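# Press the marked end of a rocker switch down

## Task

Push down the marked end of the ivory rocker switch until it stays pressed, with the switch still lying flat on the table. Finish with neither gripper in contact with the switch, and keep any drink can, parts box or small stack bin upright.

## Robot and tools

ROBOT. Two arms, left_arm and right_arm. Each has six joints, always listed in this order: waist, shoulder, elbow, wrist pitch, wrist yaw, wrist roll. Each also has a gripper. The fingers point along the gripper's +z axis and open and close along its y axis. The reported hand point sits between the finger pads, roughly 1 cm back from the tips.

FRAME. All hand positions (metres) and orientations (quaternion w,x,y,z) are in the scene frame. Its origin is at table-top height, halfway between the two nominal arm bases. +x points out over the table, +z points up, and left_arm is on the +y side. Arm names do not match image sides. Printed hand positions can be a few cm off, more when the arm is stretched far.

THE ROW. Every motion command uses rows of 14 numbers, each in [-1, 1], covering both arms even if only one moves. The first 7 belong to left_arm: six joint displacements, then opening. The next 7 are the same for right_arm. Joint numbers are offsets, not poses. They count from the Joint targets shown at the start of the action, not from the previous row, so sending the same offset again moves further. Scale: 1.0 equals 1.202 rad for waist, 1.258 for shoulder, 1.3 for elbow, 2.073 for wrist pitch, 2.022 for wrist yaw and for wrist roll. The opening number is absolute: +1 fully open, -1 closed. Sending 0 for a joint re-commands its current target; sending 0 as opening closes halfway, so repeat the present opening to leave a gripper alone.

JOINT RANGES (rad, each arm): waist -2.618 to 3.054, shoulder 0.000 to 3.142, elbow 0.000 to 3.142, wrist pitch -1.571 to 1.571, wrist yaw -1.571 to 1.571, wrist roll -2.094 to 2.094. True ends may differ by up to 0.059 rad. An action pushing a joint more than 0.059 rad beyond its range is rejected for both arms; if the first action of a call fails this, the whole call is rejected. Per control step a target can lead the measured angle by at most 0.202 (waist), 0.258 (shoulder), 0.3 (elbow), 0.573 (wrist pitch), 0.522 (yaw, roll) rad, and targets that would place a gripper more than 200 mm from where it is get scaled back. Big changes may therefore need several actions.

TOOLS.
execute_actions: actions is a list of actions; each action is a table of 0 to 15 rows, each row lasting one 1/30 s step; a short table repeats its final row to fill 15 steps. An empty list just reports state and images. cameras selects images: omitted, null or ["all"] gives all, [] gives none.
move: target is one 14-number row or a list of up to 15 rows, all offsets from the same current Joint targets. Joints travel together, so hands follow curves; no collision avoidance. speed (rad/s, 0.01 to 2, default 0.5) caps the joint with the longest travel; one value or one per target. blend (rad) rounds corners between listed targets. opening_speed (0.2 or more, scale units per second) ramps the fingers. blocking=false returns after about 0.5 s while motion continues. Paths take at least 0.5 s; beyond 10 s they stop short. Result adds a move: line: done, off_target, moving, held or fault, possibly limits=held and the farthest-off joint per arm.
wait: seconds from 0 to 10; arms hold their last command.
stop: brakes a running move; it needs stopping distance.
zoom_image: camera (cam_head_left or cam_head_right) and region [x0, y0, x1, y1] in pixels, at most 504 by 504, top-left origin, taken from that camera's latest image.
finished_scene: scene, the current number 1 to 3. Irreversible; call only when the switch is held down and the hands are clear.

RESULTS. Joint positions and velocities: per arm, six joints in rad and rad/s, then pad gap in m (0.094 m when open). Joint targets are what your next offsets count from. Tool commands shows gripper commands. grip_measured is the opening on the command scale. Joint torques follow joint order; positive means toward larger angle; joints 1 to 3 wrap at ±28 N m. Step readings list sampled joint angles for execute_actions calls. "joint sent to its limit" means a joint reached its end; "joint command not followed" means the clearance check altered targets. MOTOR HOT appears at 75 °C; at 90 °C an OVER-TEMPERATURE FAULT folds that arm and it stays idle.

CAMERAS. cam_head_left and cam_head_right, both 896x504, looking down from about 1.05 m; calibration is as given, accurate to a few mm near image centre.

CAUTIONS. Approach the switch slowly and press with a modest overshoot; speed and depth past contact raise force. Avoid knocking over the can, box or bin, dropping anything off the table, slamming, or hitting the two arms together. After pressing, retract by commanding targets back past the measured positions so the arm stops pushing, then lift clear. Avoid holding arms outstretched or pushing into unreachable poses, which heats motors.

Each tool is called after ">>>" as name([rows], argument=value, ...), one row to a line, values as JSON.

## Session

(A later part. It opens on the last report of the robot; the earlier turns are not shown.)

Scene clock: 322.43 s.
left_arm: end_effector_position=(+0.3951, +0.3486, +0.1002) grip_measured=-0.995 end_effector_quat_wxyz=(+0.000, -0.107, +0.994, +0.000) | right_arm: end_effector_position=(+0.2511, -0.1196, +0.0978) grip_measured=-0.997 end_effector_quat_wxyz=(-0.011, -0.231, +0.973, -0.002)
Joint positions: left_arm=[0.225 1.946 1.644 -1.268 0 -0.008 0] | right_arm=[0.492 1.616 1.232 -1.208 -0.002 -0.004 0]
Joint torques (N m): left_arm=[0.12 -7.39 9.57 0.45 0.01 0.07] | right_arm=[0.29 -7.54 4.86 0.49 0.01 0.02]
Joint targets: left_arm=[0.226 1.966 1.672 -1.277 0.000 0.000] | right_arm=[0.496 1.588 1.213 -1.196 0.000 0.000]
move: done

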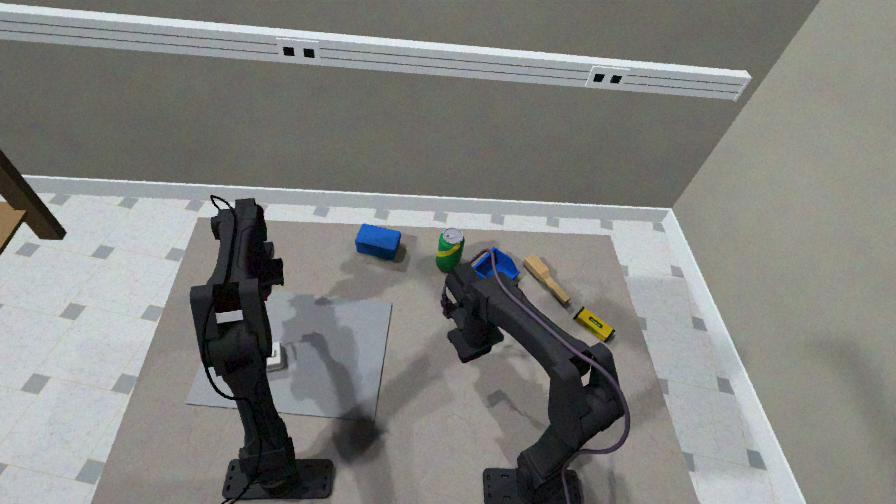

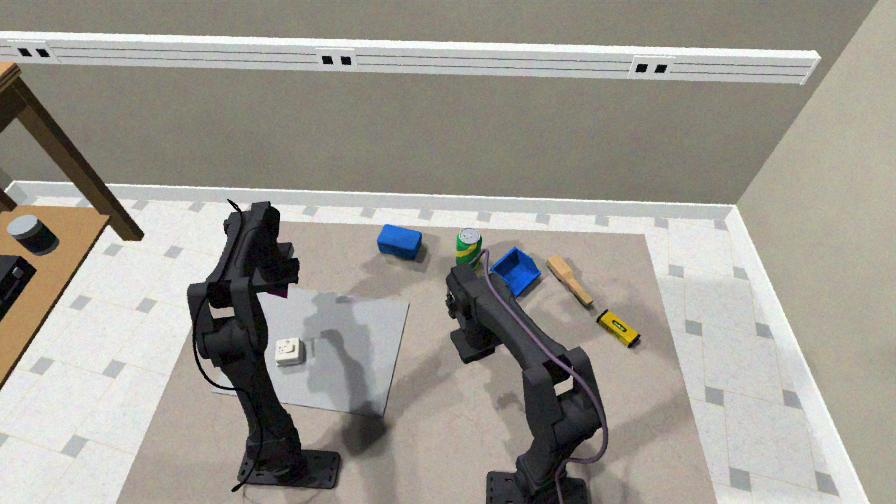

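>>> move(target=[-0.5776, 0.1318, 0.1889, -0.0384, 0, 0, -1, -0.6536, 0.3007, 0.3532, -0.0389, 0, 0, -1], speed=0.5)

>>> zoom_image(camera="cam_head_left", region=[360, 250, 480, 340])

>>> zoom_image(camera="cam_head_right", region=[360, 250, 480, 340])

>>> zoom_image(camera="cam_head_left", region=[530, 260, 650, 350])

>>> zoom_image(camera="cam_head_right", region=[530, 260, 650, 350])

Scene clock: 333.90 s.
left_arm: end_effector_position=(+0.3956, +0.0801, +0.1036) grip_measured=-0.995 end_effector_quat_wxyz=(+0.004, +0.239, +0.971, -0.001) | right_arm: end_effector_position=(+0.3527, -0.3598, +0.0991) grip_measured=-0.997 end_effector_quat_wxyz=(-0.002, +0.160, +0.987, +0.001)
Joint positions: left_arm=[-0.473 2.106 1.891 -1.348 0 -0.008 0] | right_arm=[-0.295 1.944 1.637 -1.267 -0.001 -0.004 0]
Joint torques (N m): left_arm=[0.38 -8.21 9.47 0.49 0.01 0.06] | right_arm=[0.4 -6.79 9.5 0.24 0.03 0.01]
Joint targets: left_arm=[-0.468 2.132 1.918 -1.356 0.000 0.000] | right_arm=[-0.290 1.966 1.672 -1.276 0.000 0.000]
move: done

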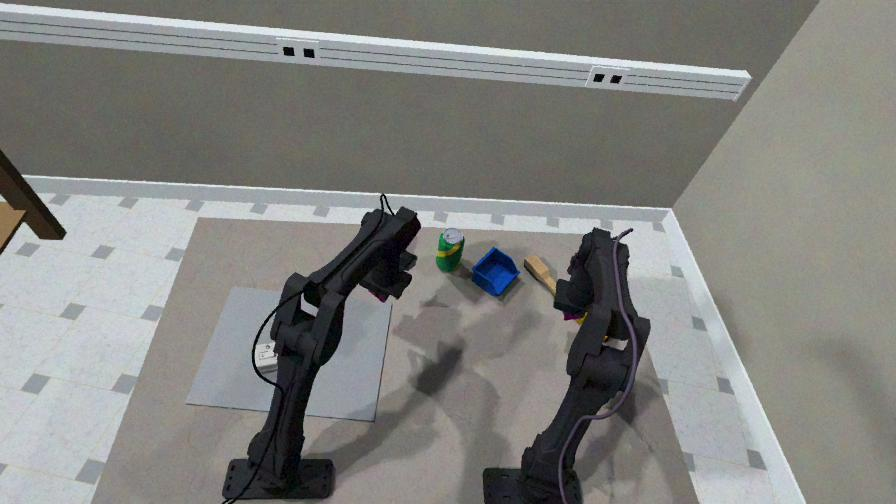

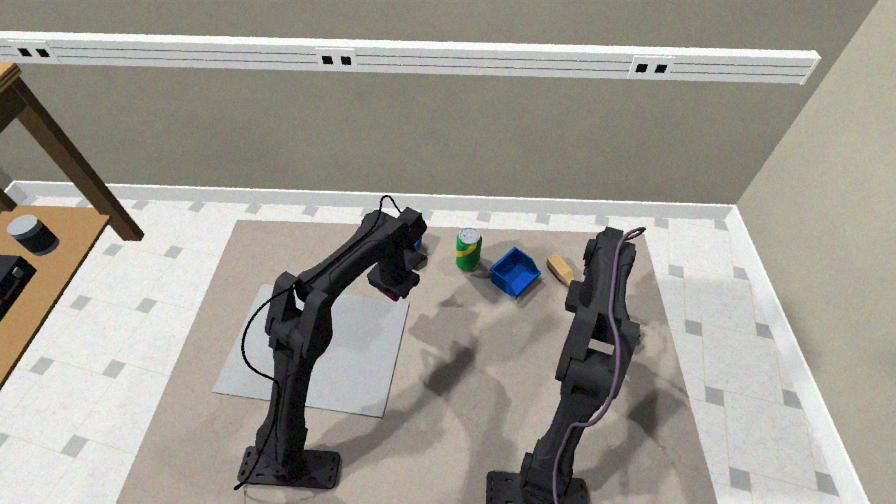

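Scaled by 4.200 from the camera's 896x504 image, which has a finer 1280x720 frame.

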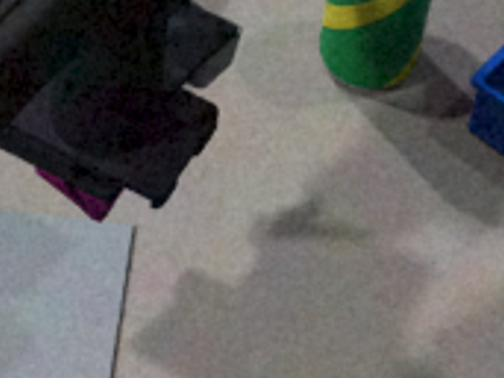

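Scaled by 4.200 from the camera's 896x504 image, which has a finer 1280x720 frame.

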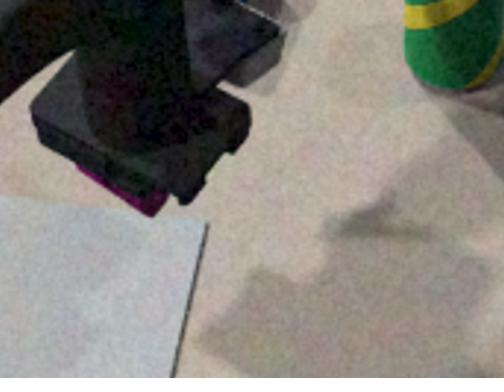

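Scaled by 4.200 from the camera's 896x504 image, which has a finer 1280x720 frame.

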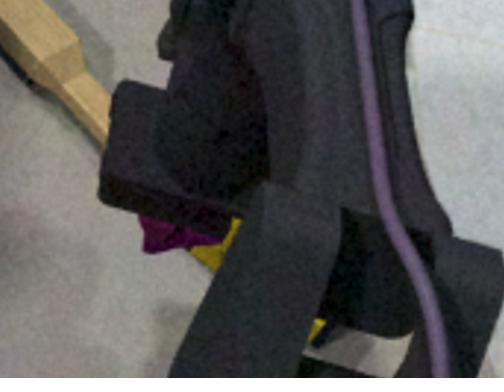

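Scaled by 4.200 from the camera's 896x504 image, which has a finer 1280x720 frame.

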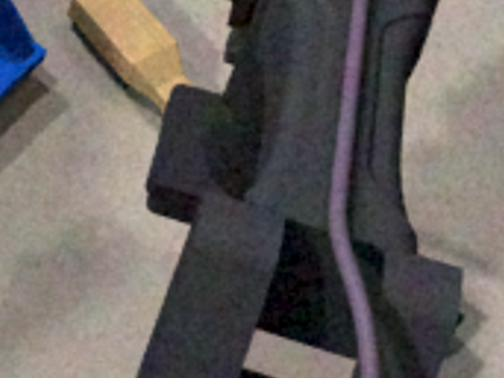

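>>> move([
  [0.5577, -0.4817, -0.6672, 0.1257, 0, 0, -1, 0, 0, 0, 0, 0, 0, -1],
  [0.5577, -0.4538, -0.7369, 0.1863, 0, 0, -1, 0, 0, 0, 0, 0, 0, -1],
  [0.5577, -0.4208, -0.788, 0.2384, 0, 0, -1, 0, 0, 0, 0, 0, 0, -1],
], speed=[0.6, 0.15, 0.08], blend=[0.04, 0.03, 0])

>>> zoom_image(camera="cam_head_right", region=[240, 310, 340, 390])

Scene clock: 372.10 s.
left_arm: end_effector_position=(+0.2820, +0.3180, +0.0360) grip_measured=-0.996 end_effector_quat_wxyz=(+0.000, -0.095, +0.996, -0.001) | right_arm: end_effector_position=(+0.3525, -0.3597, +0.0991) grip_measured=-0.997 end_effector_quat_wxyz=(-0.002, +0.160, +0.987, +0.001)
Joint positions: left_arm=[0.199 1.568 0.928 -0.93 0.002 -0.008 0] | right_arm=[-0.295 1.944 1.637 -1.268 -0.001 -0.004 0]
Joint torques (N m): left_arm=[0.32 -2.43 3.17 1.23 0.02 0.07] | right_arm=[0.39 -6.78 9.52 0.25 0 0.01]
Joint targets: left_arm=[0.202 1.603 0.894 -0.862 0.000 0.000] | right_arm=[-0.290 1.966 1.672 -1.276 0.000 0.000]
move: off_target (left_arm); left_arm: the wrist pitch is farthest, 0.068 rad from its target

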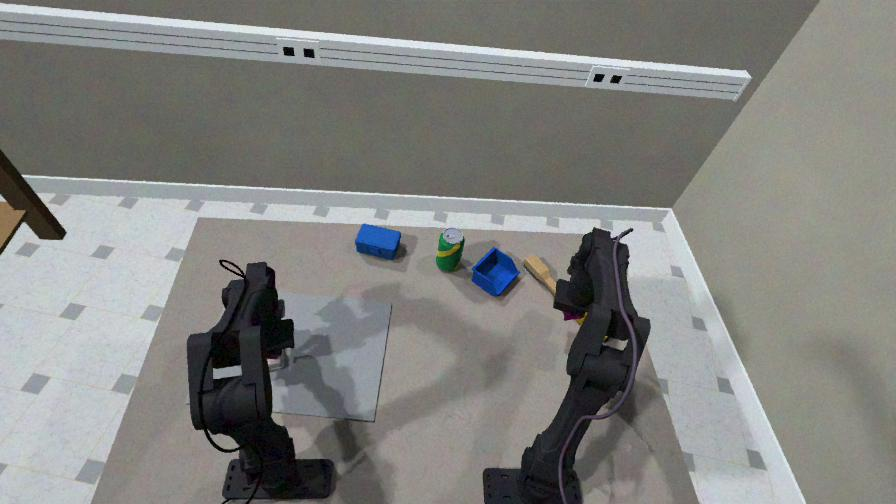

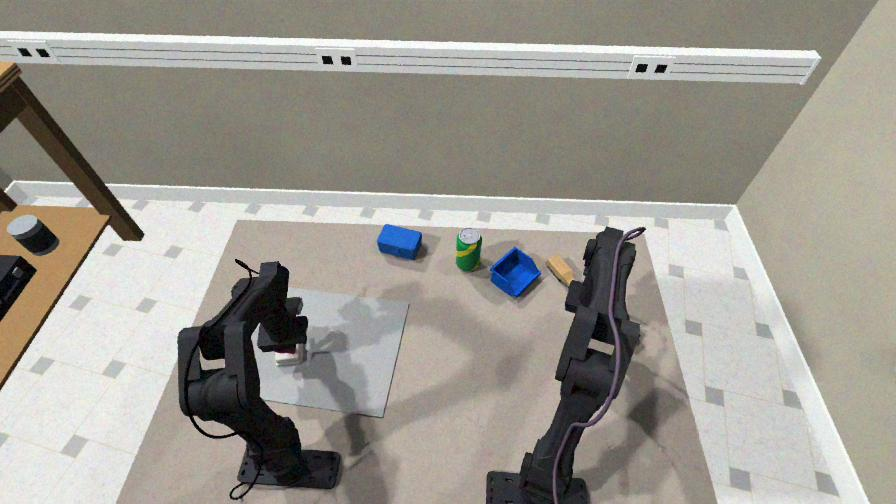

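Scaled by 5.040 from the camera's 896x504 image, which has a finer 1280x720 frame.

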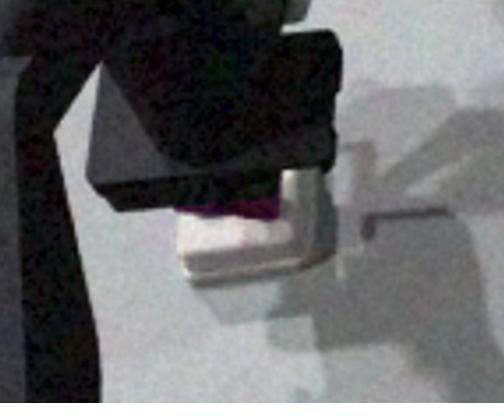

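>>> move([
  [0, -0.0439, 0.073, -0.0723, 0, 0, -1, 0, 0, 0, 0, 0, 0, -1],
  [0, -0.0754, 0.1852, -0.1618, 0, 0, -1, 0, 0, 0, 0, 0, 0, -1],
  [0.4409, -0.0754, 0.1852, -0.1618, 0, 0, -1, 0, 0, 0, 0, 0, 0, -1],
], speed=[0.3, 0.6, 0.7], blend=[0.03, 0.05, 0])

>>> zoom_image(camera="cam_head_right", region=[250, 310, 330, 380])

>>> zoom_image(camera="cam_head_left", region=[230, 310, 310, 380])

Scene clock: 376.87 s.
left_arm: end_effector_position=(+0.2230, +0.4353, +0.0896) grip_measured=-0.996 end_effector_quat_wxyz=(-0.016, -0.352, +0.936, -0.007) | right_arm: end_effector_position=(+0.3524, -0.3597, +0.0991) grip_measured=-0.997 end_effector_quat_wxyz=(-0.003, +0.160, +0.987, +0.001)
Joint positions: left_arm=[0.73 1.533 1.115 -1.189 0.001 -0.008 0] | right_arm=[-0.295 1.944 1.637 -1.269 -0.001 -0.004 0]
Joint torques (N m): left_arm=[0.16 -7.24 8.55 0.39 0 0.05] | right_arm=[0.4 -6.79 9.52 0.25 0 0.02]
Joint targets: left_arm=[0.732 1.508 1.134 -1.198 0.000 0.000] | right_arm=[-0.290 1.966 1.672 -1.276 0.000 0.000]
move: done

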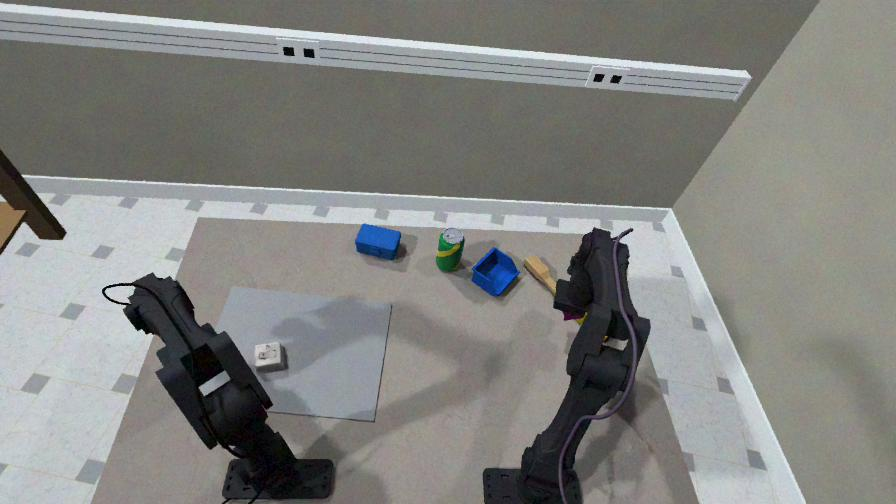

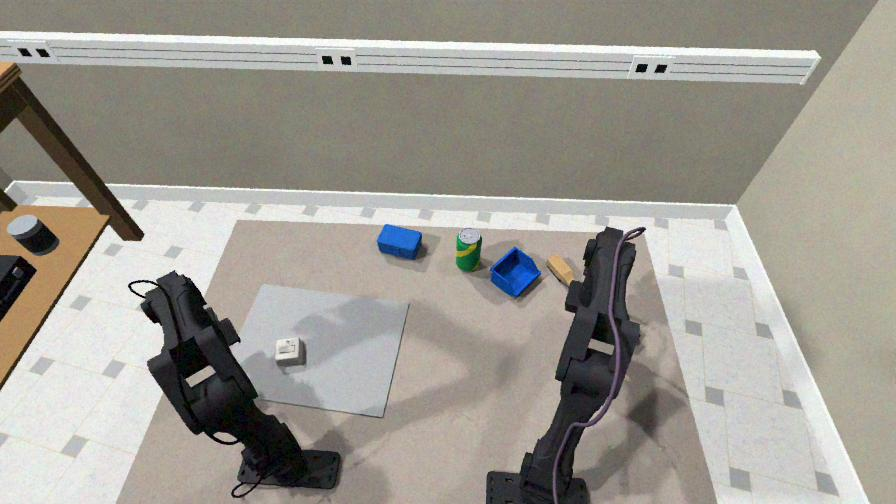

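Scaled by 6.300 from the camera's 896x504 image, which has a finer 1280x720 frame.

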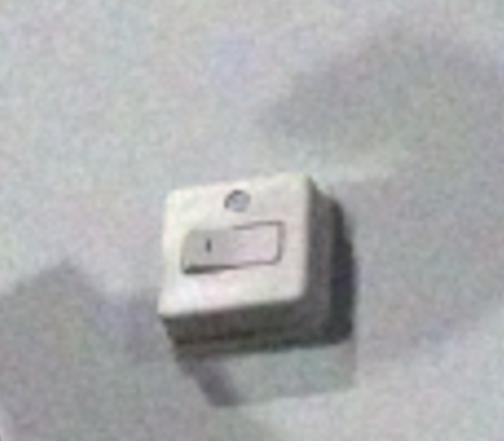

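Scaled by 6.300 from the camera's 896x504 image, which has a finer 1280x720 frame.

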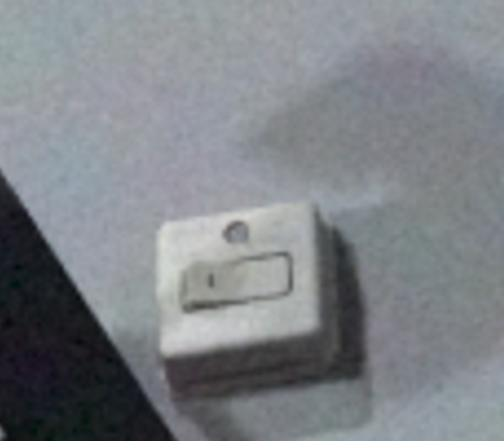

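>>> move([
  [-0.3802, 0.0174, -0.0613, 0.0496, 0, 0, -1, 0, 0, 0, 0, 0, 0, -1],
  [-0.3802, 0.0453, -0.1309, 0.1102, 0, 0, -1, 0, 0, 0, 0, 0, 0, -1],
  [-0.3802, 0.0782, -0.1819, 0.1621, 0, 0, -1, 0, 0, 0, 0, 0, 0, -1],
  [-0.3802, 0.0347, -0.1088, 0.0898, 0, 0, -1, 0, 0, 0, 0, 0, 0, -1],
  [-0.3802, 0.0032, 0.003, 0.0005, 0, 0, -1, 0, 0, 0, 0, 0, 0, -1],
  [0, 0, 0, 0, 0, 0, -1, 0, 0, 0, 0, 0, 0, -1],
], speed=[0.6, 0.15, 0.08, 0.3, 0.6, 0.7], blend=[0.04, 0.03, 0, 0.03, 0.05, 0])

>>> zoom_image(camera="cam_head_right", region=[250, 310, 330, 380])

>>> zoom_image(camera="cam_head_left", region=[230, 310, 310, 380])

Scene clock: 388.43 s.
left_arm: end_effector_position=(+0.2233, +0.4360, +0.0894) grip_measured=-0.996 end_effector_quat_wxyz=(-0.017, -0.352, +0.936, -0.006) | right_arm: end_effector_position=(+0.3524, -0.3597, +0.0991) grip_measured=-0.997 end_effector_quat_wxyz=(-0.003, +0.160, +0.987, +0.001)
Joint positions: left_arm=[0.73 1.537 1.118 -1.189 0 -0.007 0] | right_arm=[-0.295 1.944 1.637 -1.269 -0.001 -0.004 0]
Joint torques (N m): left_arm=[0.02 -7.58 8.17 0.36 0.02 0.04] | right_arm=[0.39 -6.79 9.51 0.26 0 0.02]
Joint targets: left_arm=[0.733 1.508 1.134 -1.198 0.000 0.000] | right_arm=[-0.290 1.966 1.672 -1.276 0.000 0.000]
move: done

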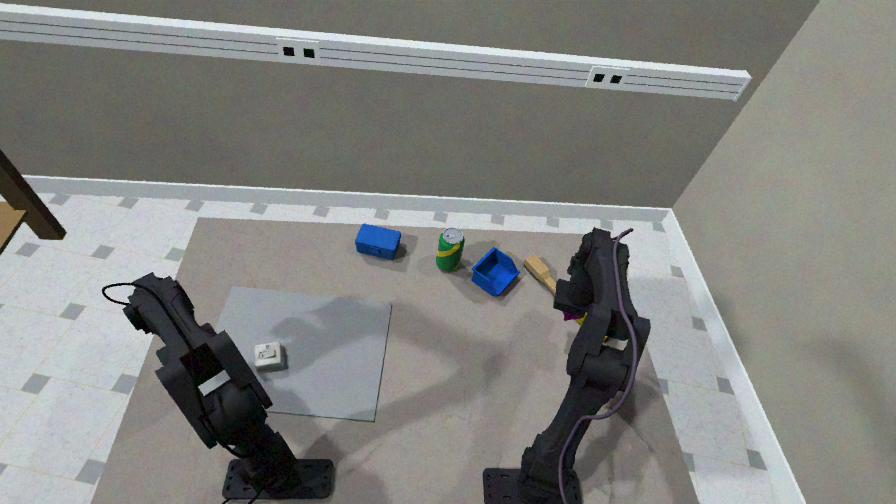

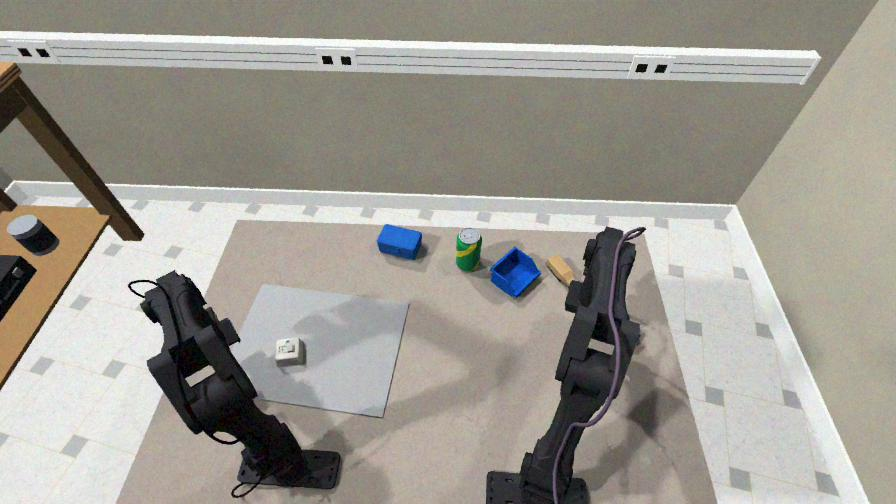

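Scaled by 6.300 from the camera's 896x504 image, which has a finer 1280x720 frame.

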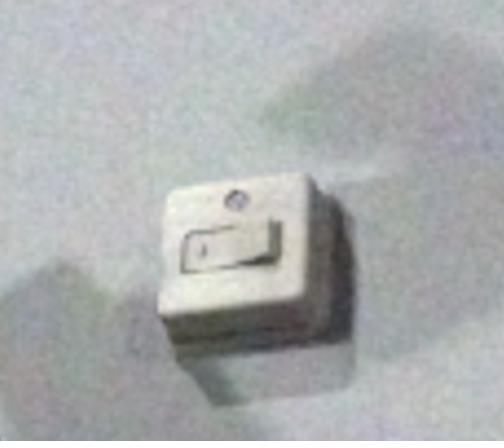

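Scaled by 6.300 from the camera's 896x504 image, which has a finer 1280x720 frame.

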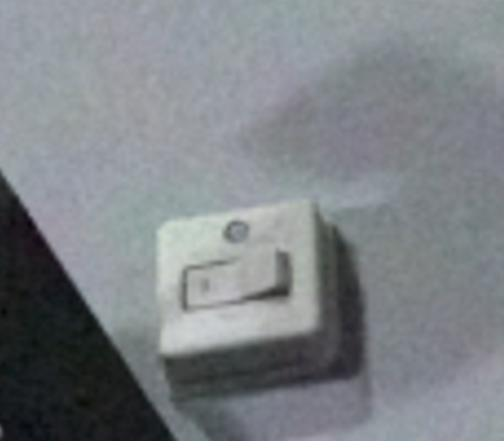

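>>> zoom_image(camera="cam_head_left", region=[210, 444, 350, 504])

>>> zoom_image(camera="cam_head_left", region=[470, 444, 610, 504])

>>> zoom_image(camera="cam_head_right", region=[220, 444, 360, 504])

>>> zoom_image(camera="cam_head_right", region=[470, 444, 610, 504])

Scaled by 3.600 from the camera's 896x504 image, which has a finer 1280x720 frame.

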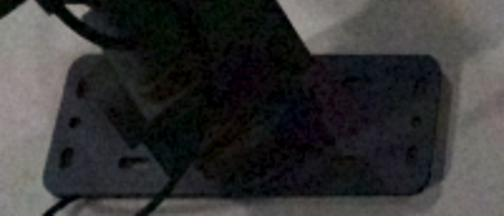

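Scaled by 3.600 from the camera's 896x504 image, which has a finer 1280x720 frame.

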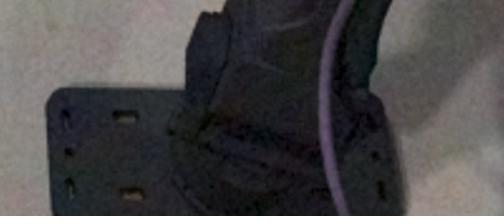

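Scaled by 3.600 from the camera's 896x504 image, which has a finer 1280x720 frame.

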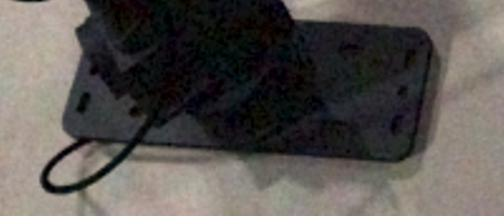

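Scaled by 3.600 from the camera's 896x504 image, which has a finer 1280x720 frame.

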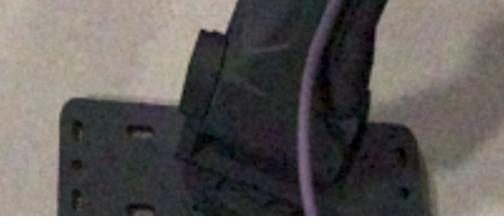

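>>> move(target=[0, 0, 0, 0, 0, 0.2, -1, 0, 0, 0, 0, 0, 0.2, -1], speed=0.8, cameras=["cam_head_left"])

>>> zoom_image(camera="cam_head_left", region=[530, 270, 630, 350])

Scene clock: 401.90 s.
left_arm: end_effector_position=(+0.2231, +0.4359, +0.0894) grip_measured=-0.996 end_effector_quat_wxyz=(-0.016, -0.159, +0.987, -0.010) | right_arm: end_effector_position=(+0.3523, -0.3597, +0.0991) grip_measured=-0.997 end_effector_quat_wxyz=(-0.003, +0.354, +0.935, +0.000)
Joint positions: left_arm=[0.73 1.537 1.118 -1.189 0 0.393 0] | right_arm=[-0.295 1.944 1.637 -1.269 -0.001 0.399 0]
Joint torques (N m): left_arm=[0.14 -7.56 8.17 0.39 0 0.08] | right_arm=[0.4 -6.79 9.51 0.26 0 0.06]
Joint targets: left_arm=[0.733 1.508 1.134 -1.198 0.000 0.404] | right_arm=[-0.290 1.966 1.672 -1.276 0.000 0.405]
move: done
Images, in order: cam_head_left.

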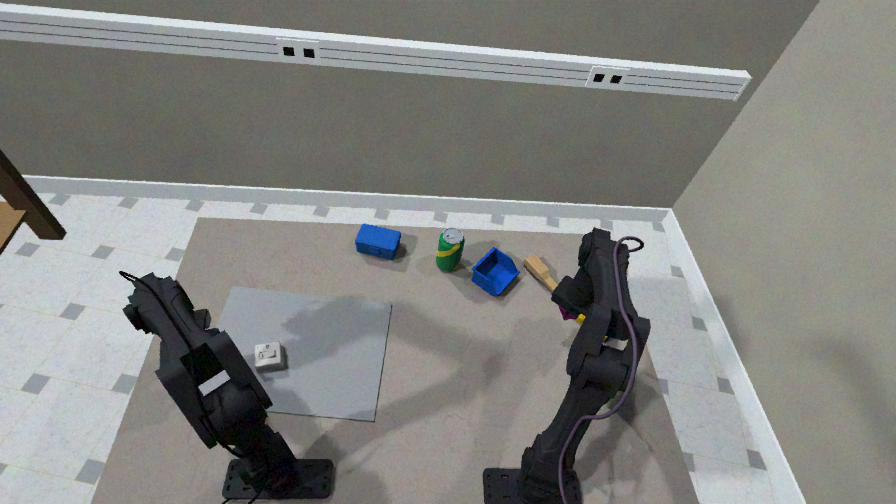

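Scaled by 5.040 from the camera's 896x504 image, which has a finer 1280x720 frame.

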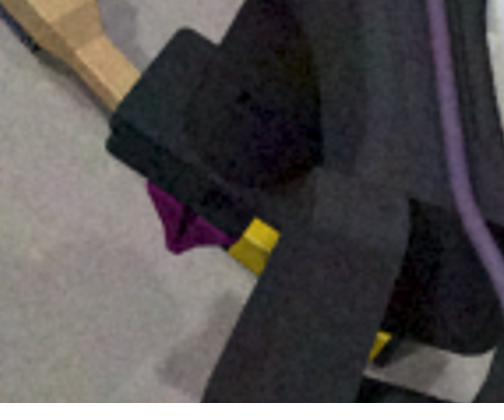

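>>> zoom_image(camera="cam_head_left", region=[460, 230, 580, 320])

>>> execute_actions(actions=[], cameras=["cam_head_right"])

>>> zoom_image(camera="cam_head_right", region=[480, 230, 600, 320])

Scaled by 4.200 from the camera's 896x504 image, which has a finer 1280x720 frame.

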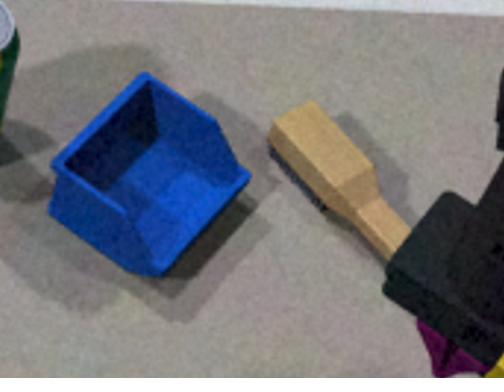

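Scene clock: 406.93 s.
left_arm: end_effector_position=(+0.2231, +0.4359, +0.0894) grip_measured=-0.996 end_effector_quat_wxyz=(-0.016, -0.158, +0.987, -0.010) | right_arm: end_effector_position=(+0.3523, -0.3597, +0.0991) grip_measured=-0.997 end_effector_quat_wxyz=(-0.003, +0.354, +0.935, +0.000)
Joint positions: left_arm=[0.73 1.537 1.118 -1.189 0 0.394 0] | right_arm=[-0.295 1.944 1.637 -1.269 -0.001 0.4 0]
Joint velocities: within noise
Joint torques (N m): left_arm=[0.17 -7.5 8.09 0.39 0 0.08] | right_arm=[0.39 -6.78 9.52 0.26 0 0.03]
Heat: left arm: 29 °C; right arm: 34 °C.
Joint targets: left_arm=[0.733 1.508 1.134 -1.198 0.000 0.404] | right_arm=[-0.290 1.966 1.672 -1.276 0.000 0.405]
Tool commands: left_gripper/opening=-1.0 right_gripper/opening=-1.0
Images, in order (width x height): cam_head_right 896x504.

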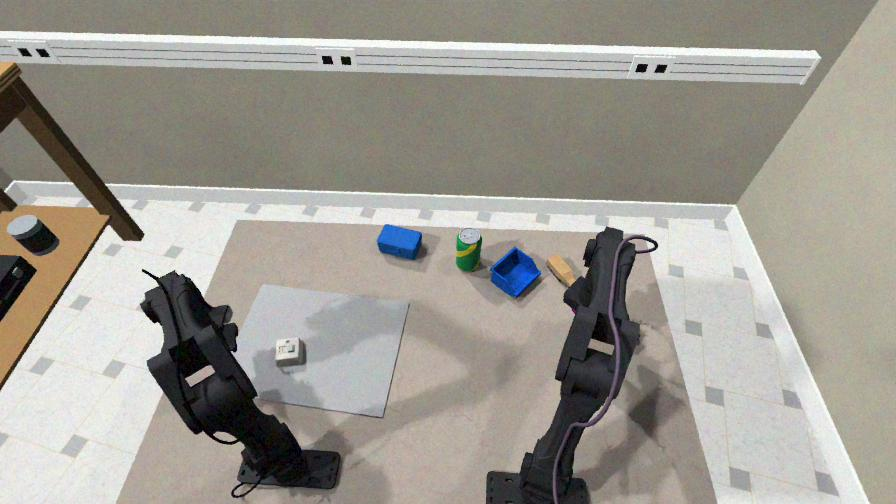

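Scaled by 4.200 from the camera's 896x504 image, which has a finer 1280x720 frame.

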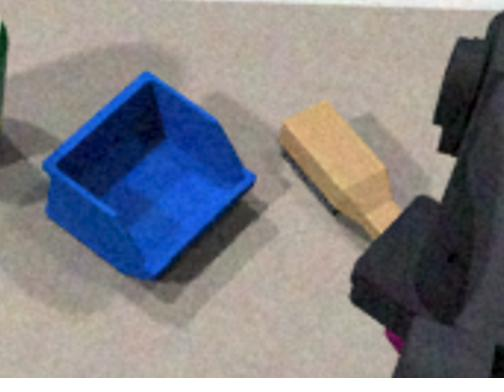

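>>> move([
  [0, 0, 0, 0, 0, -0.1998, -1, 0.2462, -0.2043, -0.4095, 0.1324, 0, -0.2003, -1],
  [0, 0, 0, 0, 0, -0.1998, -1, 0.2462, -0.1395, -0.5022, 0.2299, 0, -0.2003, -1],
], speed=[0.5, 0.07], blend=[0.03, 0])

>>> zoom_image(camera="cam_head_left", region=[480, 300, 600, 390])

>>> zoom_image(camera="cam_head_right", region=[480, 300, 600, 390])

Scene clock: 417.30 s.
left_arm: end_effector_position=(+0.2231, +0.4358, +0.0894) grip_measured=-0.996 end_effector_quat_wxyz=(-0.018, -0.344, +0.939, -0.007) | right_arm: end_effector_position=(+0.3053, -0.2504, +0.0093) grip_measured=-0.997 end_effector_quat_wxyz=(+0.012, +0.015, +1.000, +0.000)
Joint positions: left_arm=[0.73 1.537 1.118 -1.19 0 0.01 0] | right_arm=[0.005 1.772 1.038 -0.812 0 0.005 0]
Joint torques (N m): left_arm=[0.12 -7.66 8.24 0.38 0.03 -0.12] | right_arm=[0.08 -5.08 4.41 0.49 0 -0.07]
Joint targets: left_arm=[0.733 1.508 1.134 -1.198 0.000 0.000] | right_arm=[0.006 1.791 1.019 -0.800 0.000 0.000]
move: done

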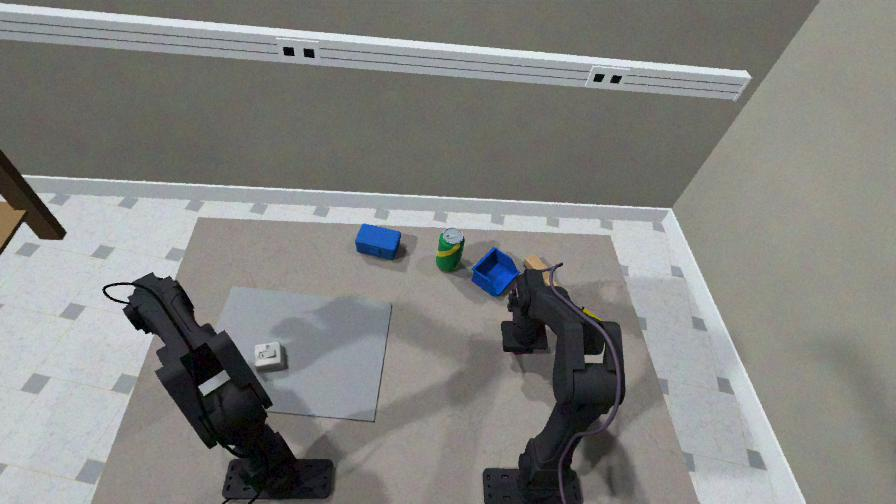

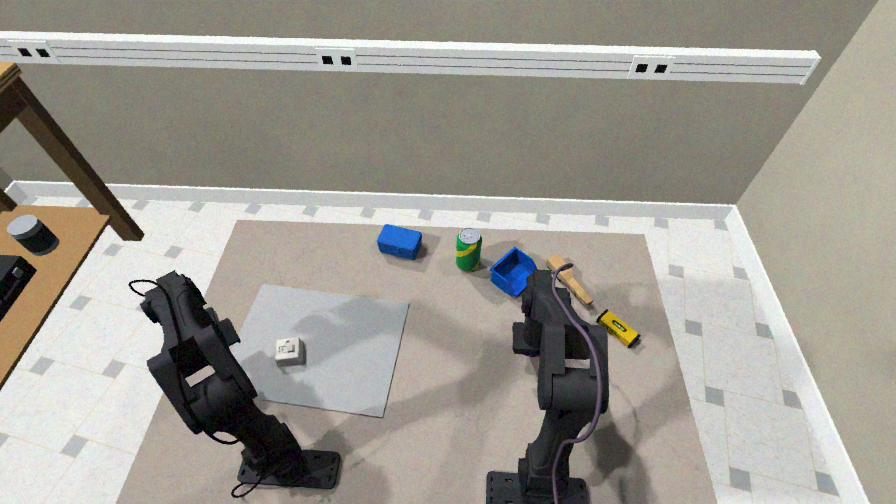

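Scaled by 4.200 from the camera's 896x504 image, which has a finer 1280x720 frame.

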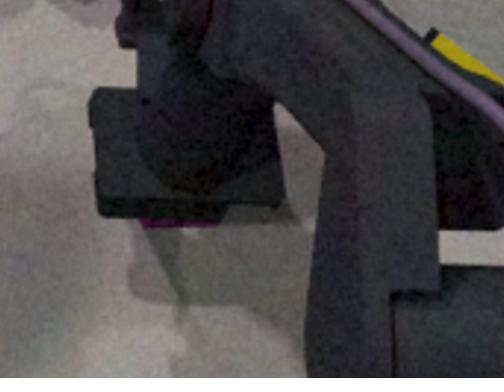

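Scaled by 4.200 from the camera's 896x504 image, which has a finer 1280x720 frame.

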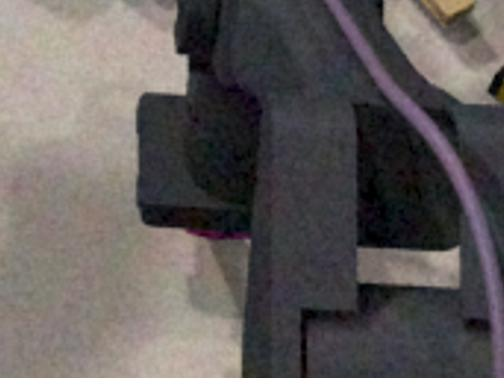

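>>> move(target=[0, 0, 0, 0, 0, 0, -1, 0, -0.0997, 0.2122, -0.193, 0, 0, -1], speed=0.4, cameras=["cam_head_left", "cam_head_right"])

>>> zoom_image(camera="cam_head_right", region=[560, 270, 680, 360])

>>> zoom_image(camera="cam_head_left", region=[540, 270, 660, 360])

Scene clock: 423.10 s.
left_arm: end_effector_position=(+0.2231, +0.4358, +0.0894) grip_measured=-0.996 end_effector_quat_wxyz=(-0.018, -0.344, +0.939, -0.007) | right_arm: end_effector_position=(+0.2929, -0.2501, +0.0861) grip_measured=-0.997 end_effector_quat_wxyz=(-0.022, +0.015, +1.000, +0.000)
Joint positions: left_arm=[0.73 1.537 1.118 -1.19 0 0.01 0] | right_arm=[0.005 1.691 1.266 -1.191 0 0.005 0]
Joint torques (N m): left_arm=[0.16 -7.62 8.17 0.38 0.01 -0.12] | right_arm=[0.06 -7.97 8.81 0.18 0 -0.07]
Joint targets: left_arm=[0.733 1.508 1.134 -1.198 0.000 0.001] | right_arm=[0.006 1.666 1.295 -1.200 0.000 0.000]
move: done

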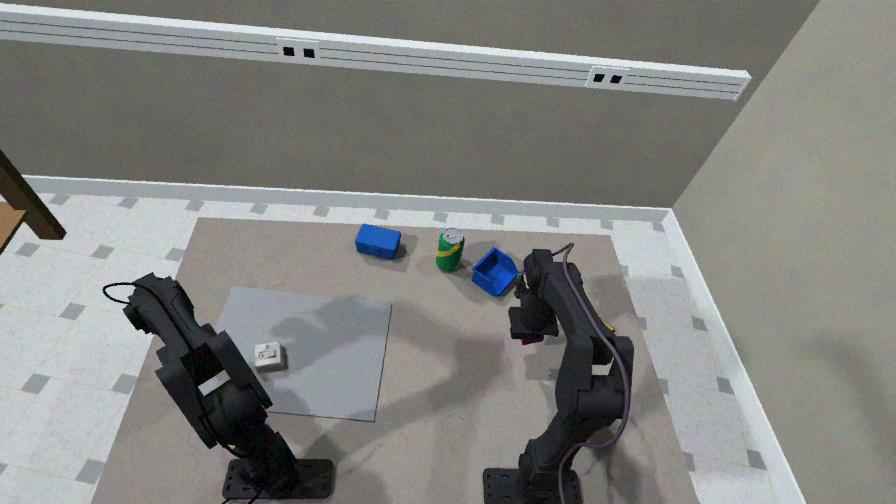

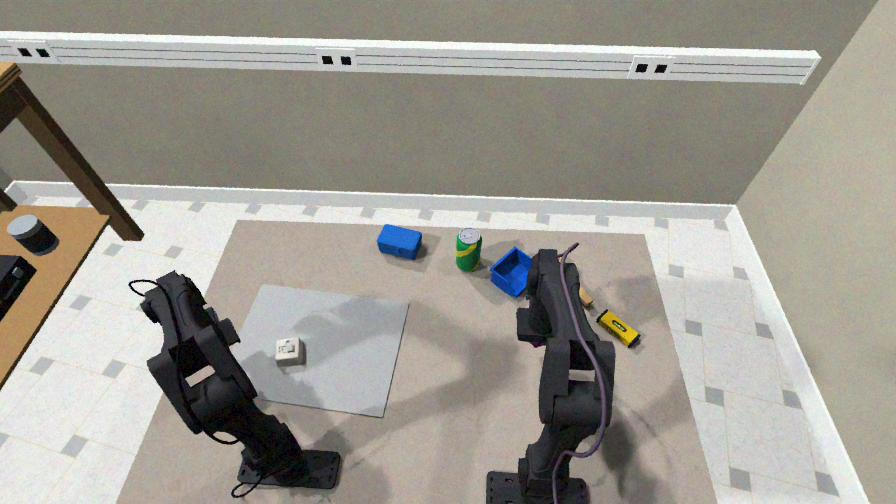

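Scaled by 4.200 from the camera's 896x504 image, which has a finer 1280x720 frame.

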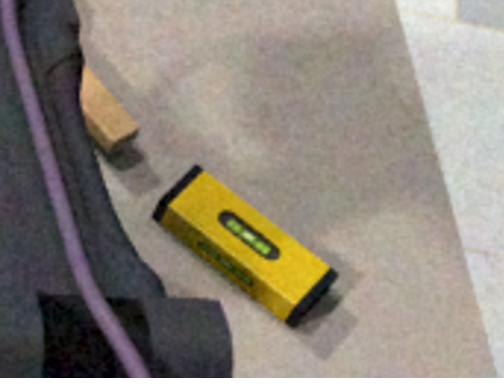

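Scaled by 4.200 from the camera's 896x504 image, which has a finer 1280x720 frame.

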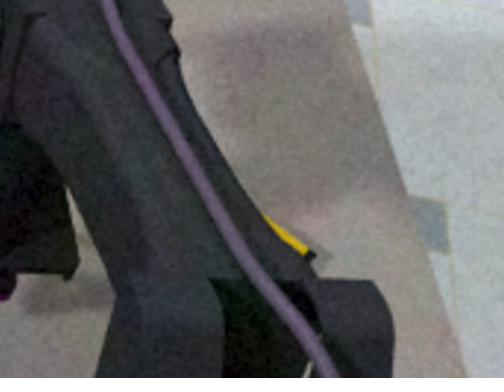

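>>> finished_scene(scene=1)

The scene is finished: the task was done.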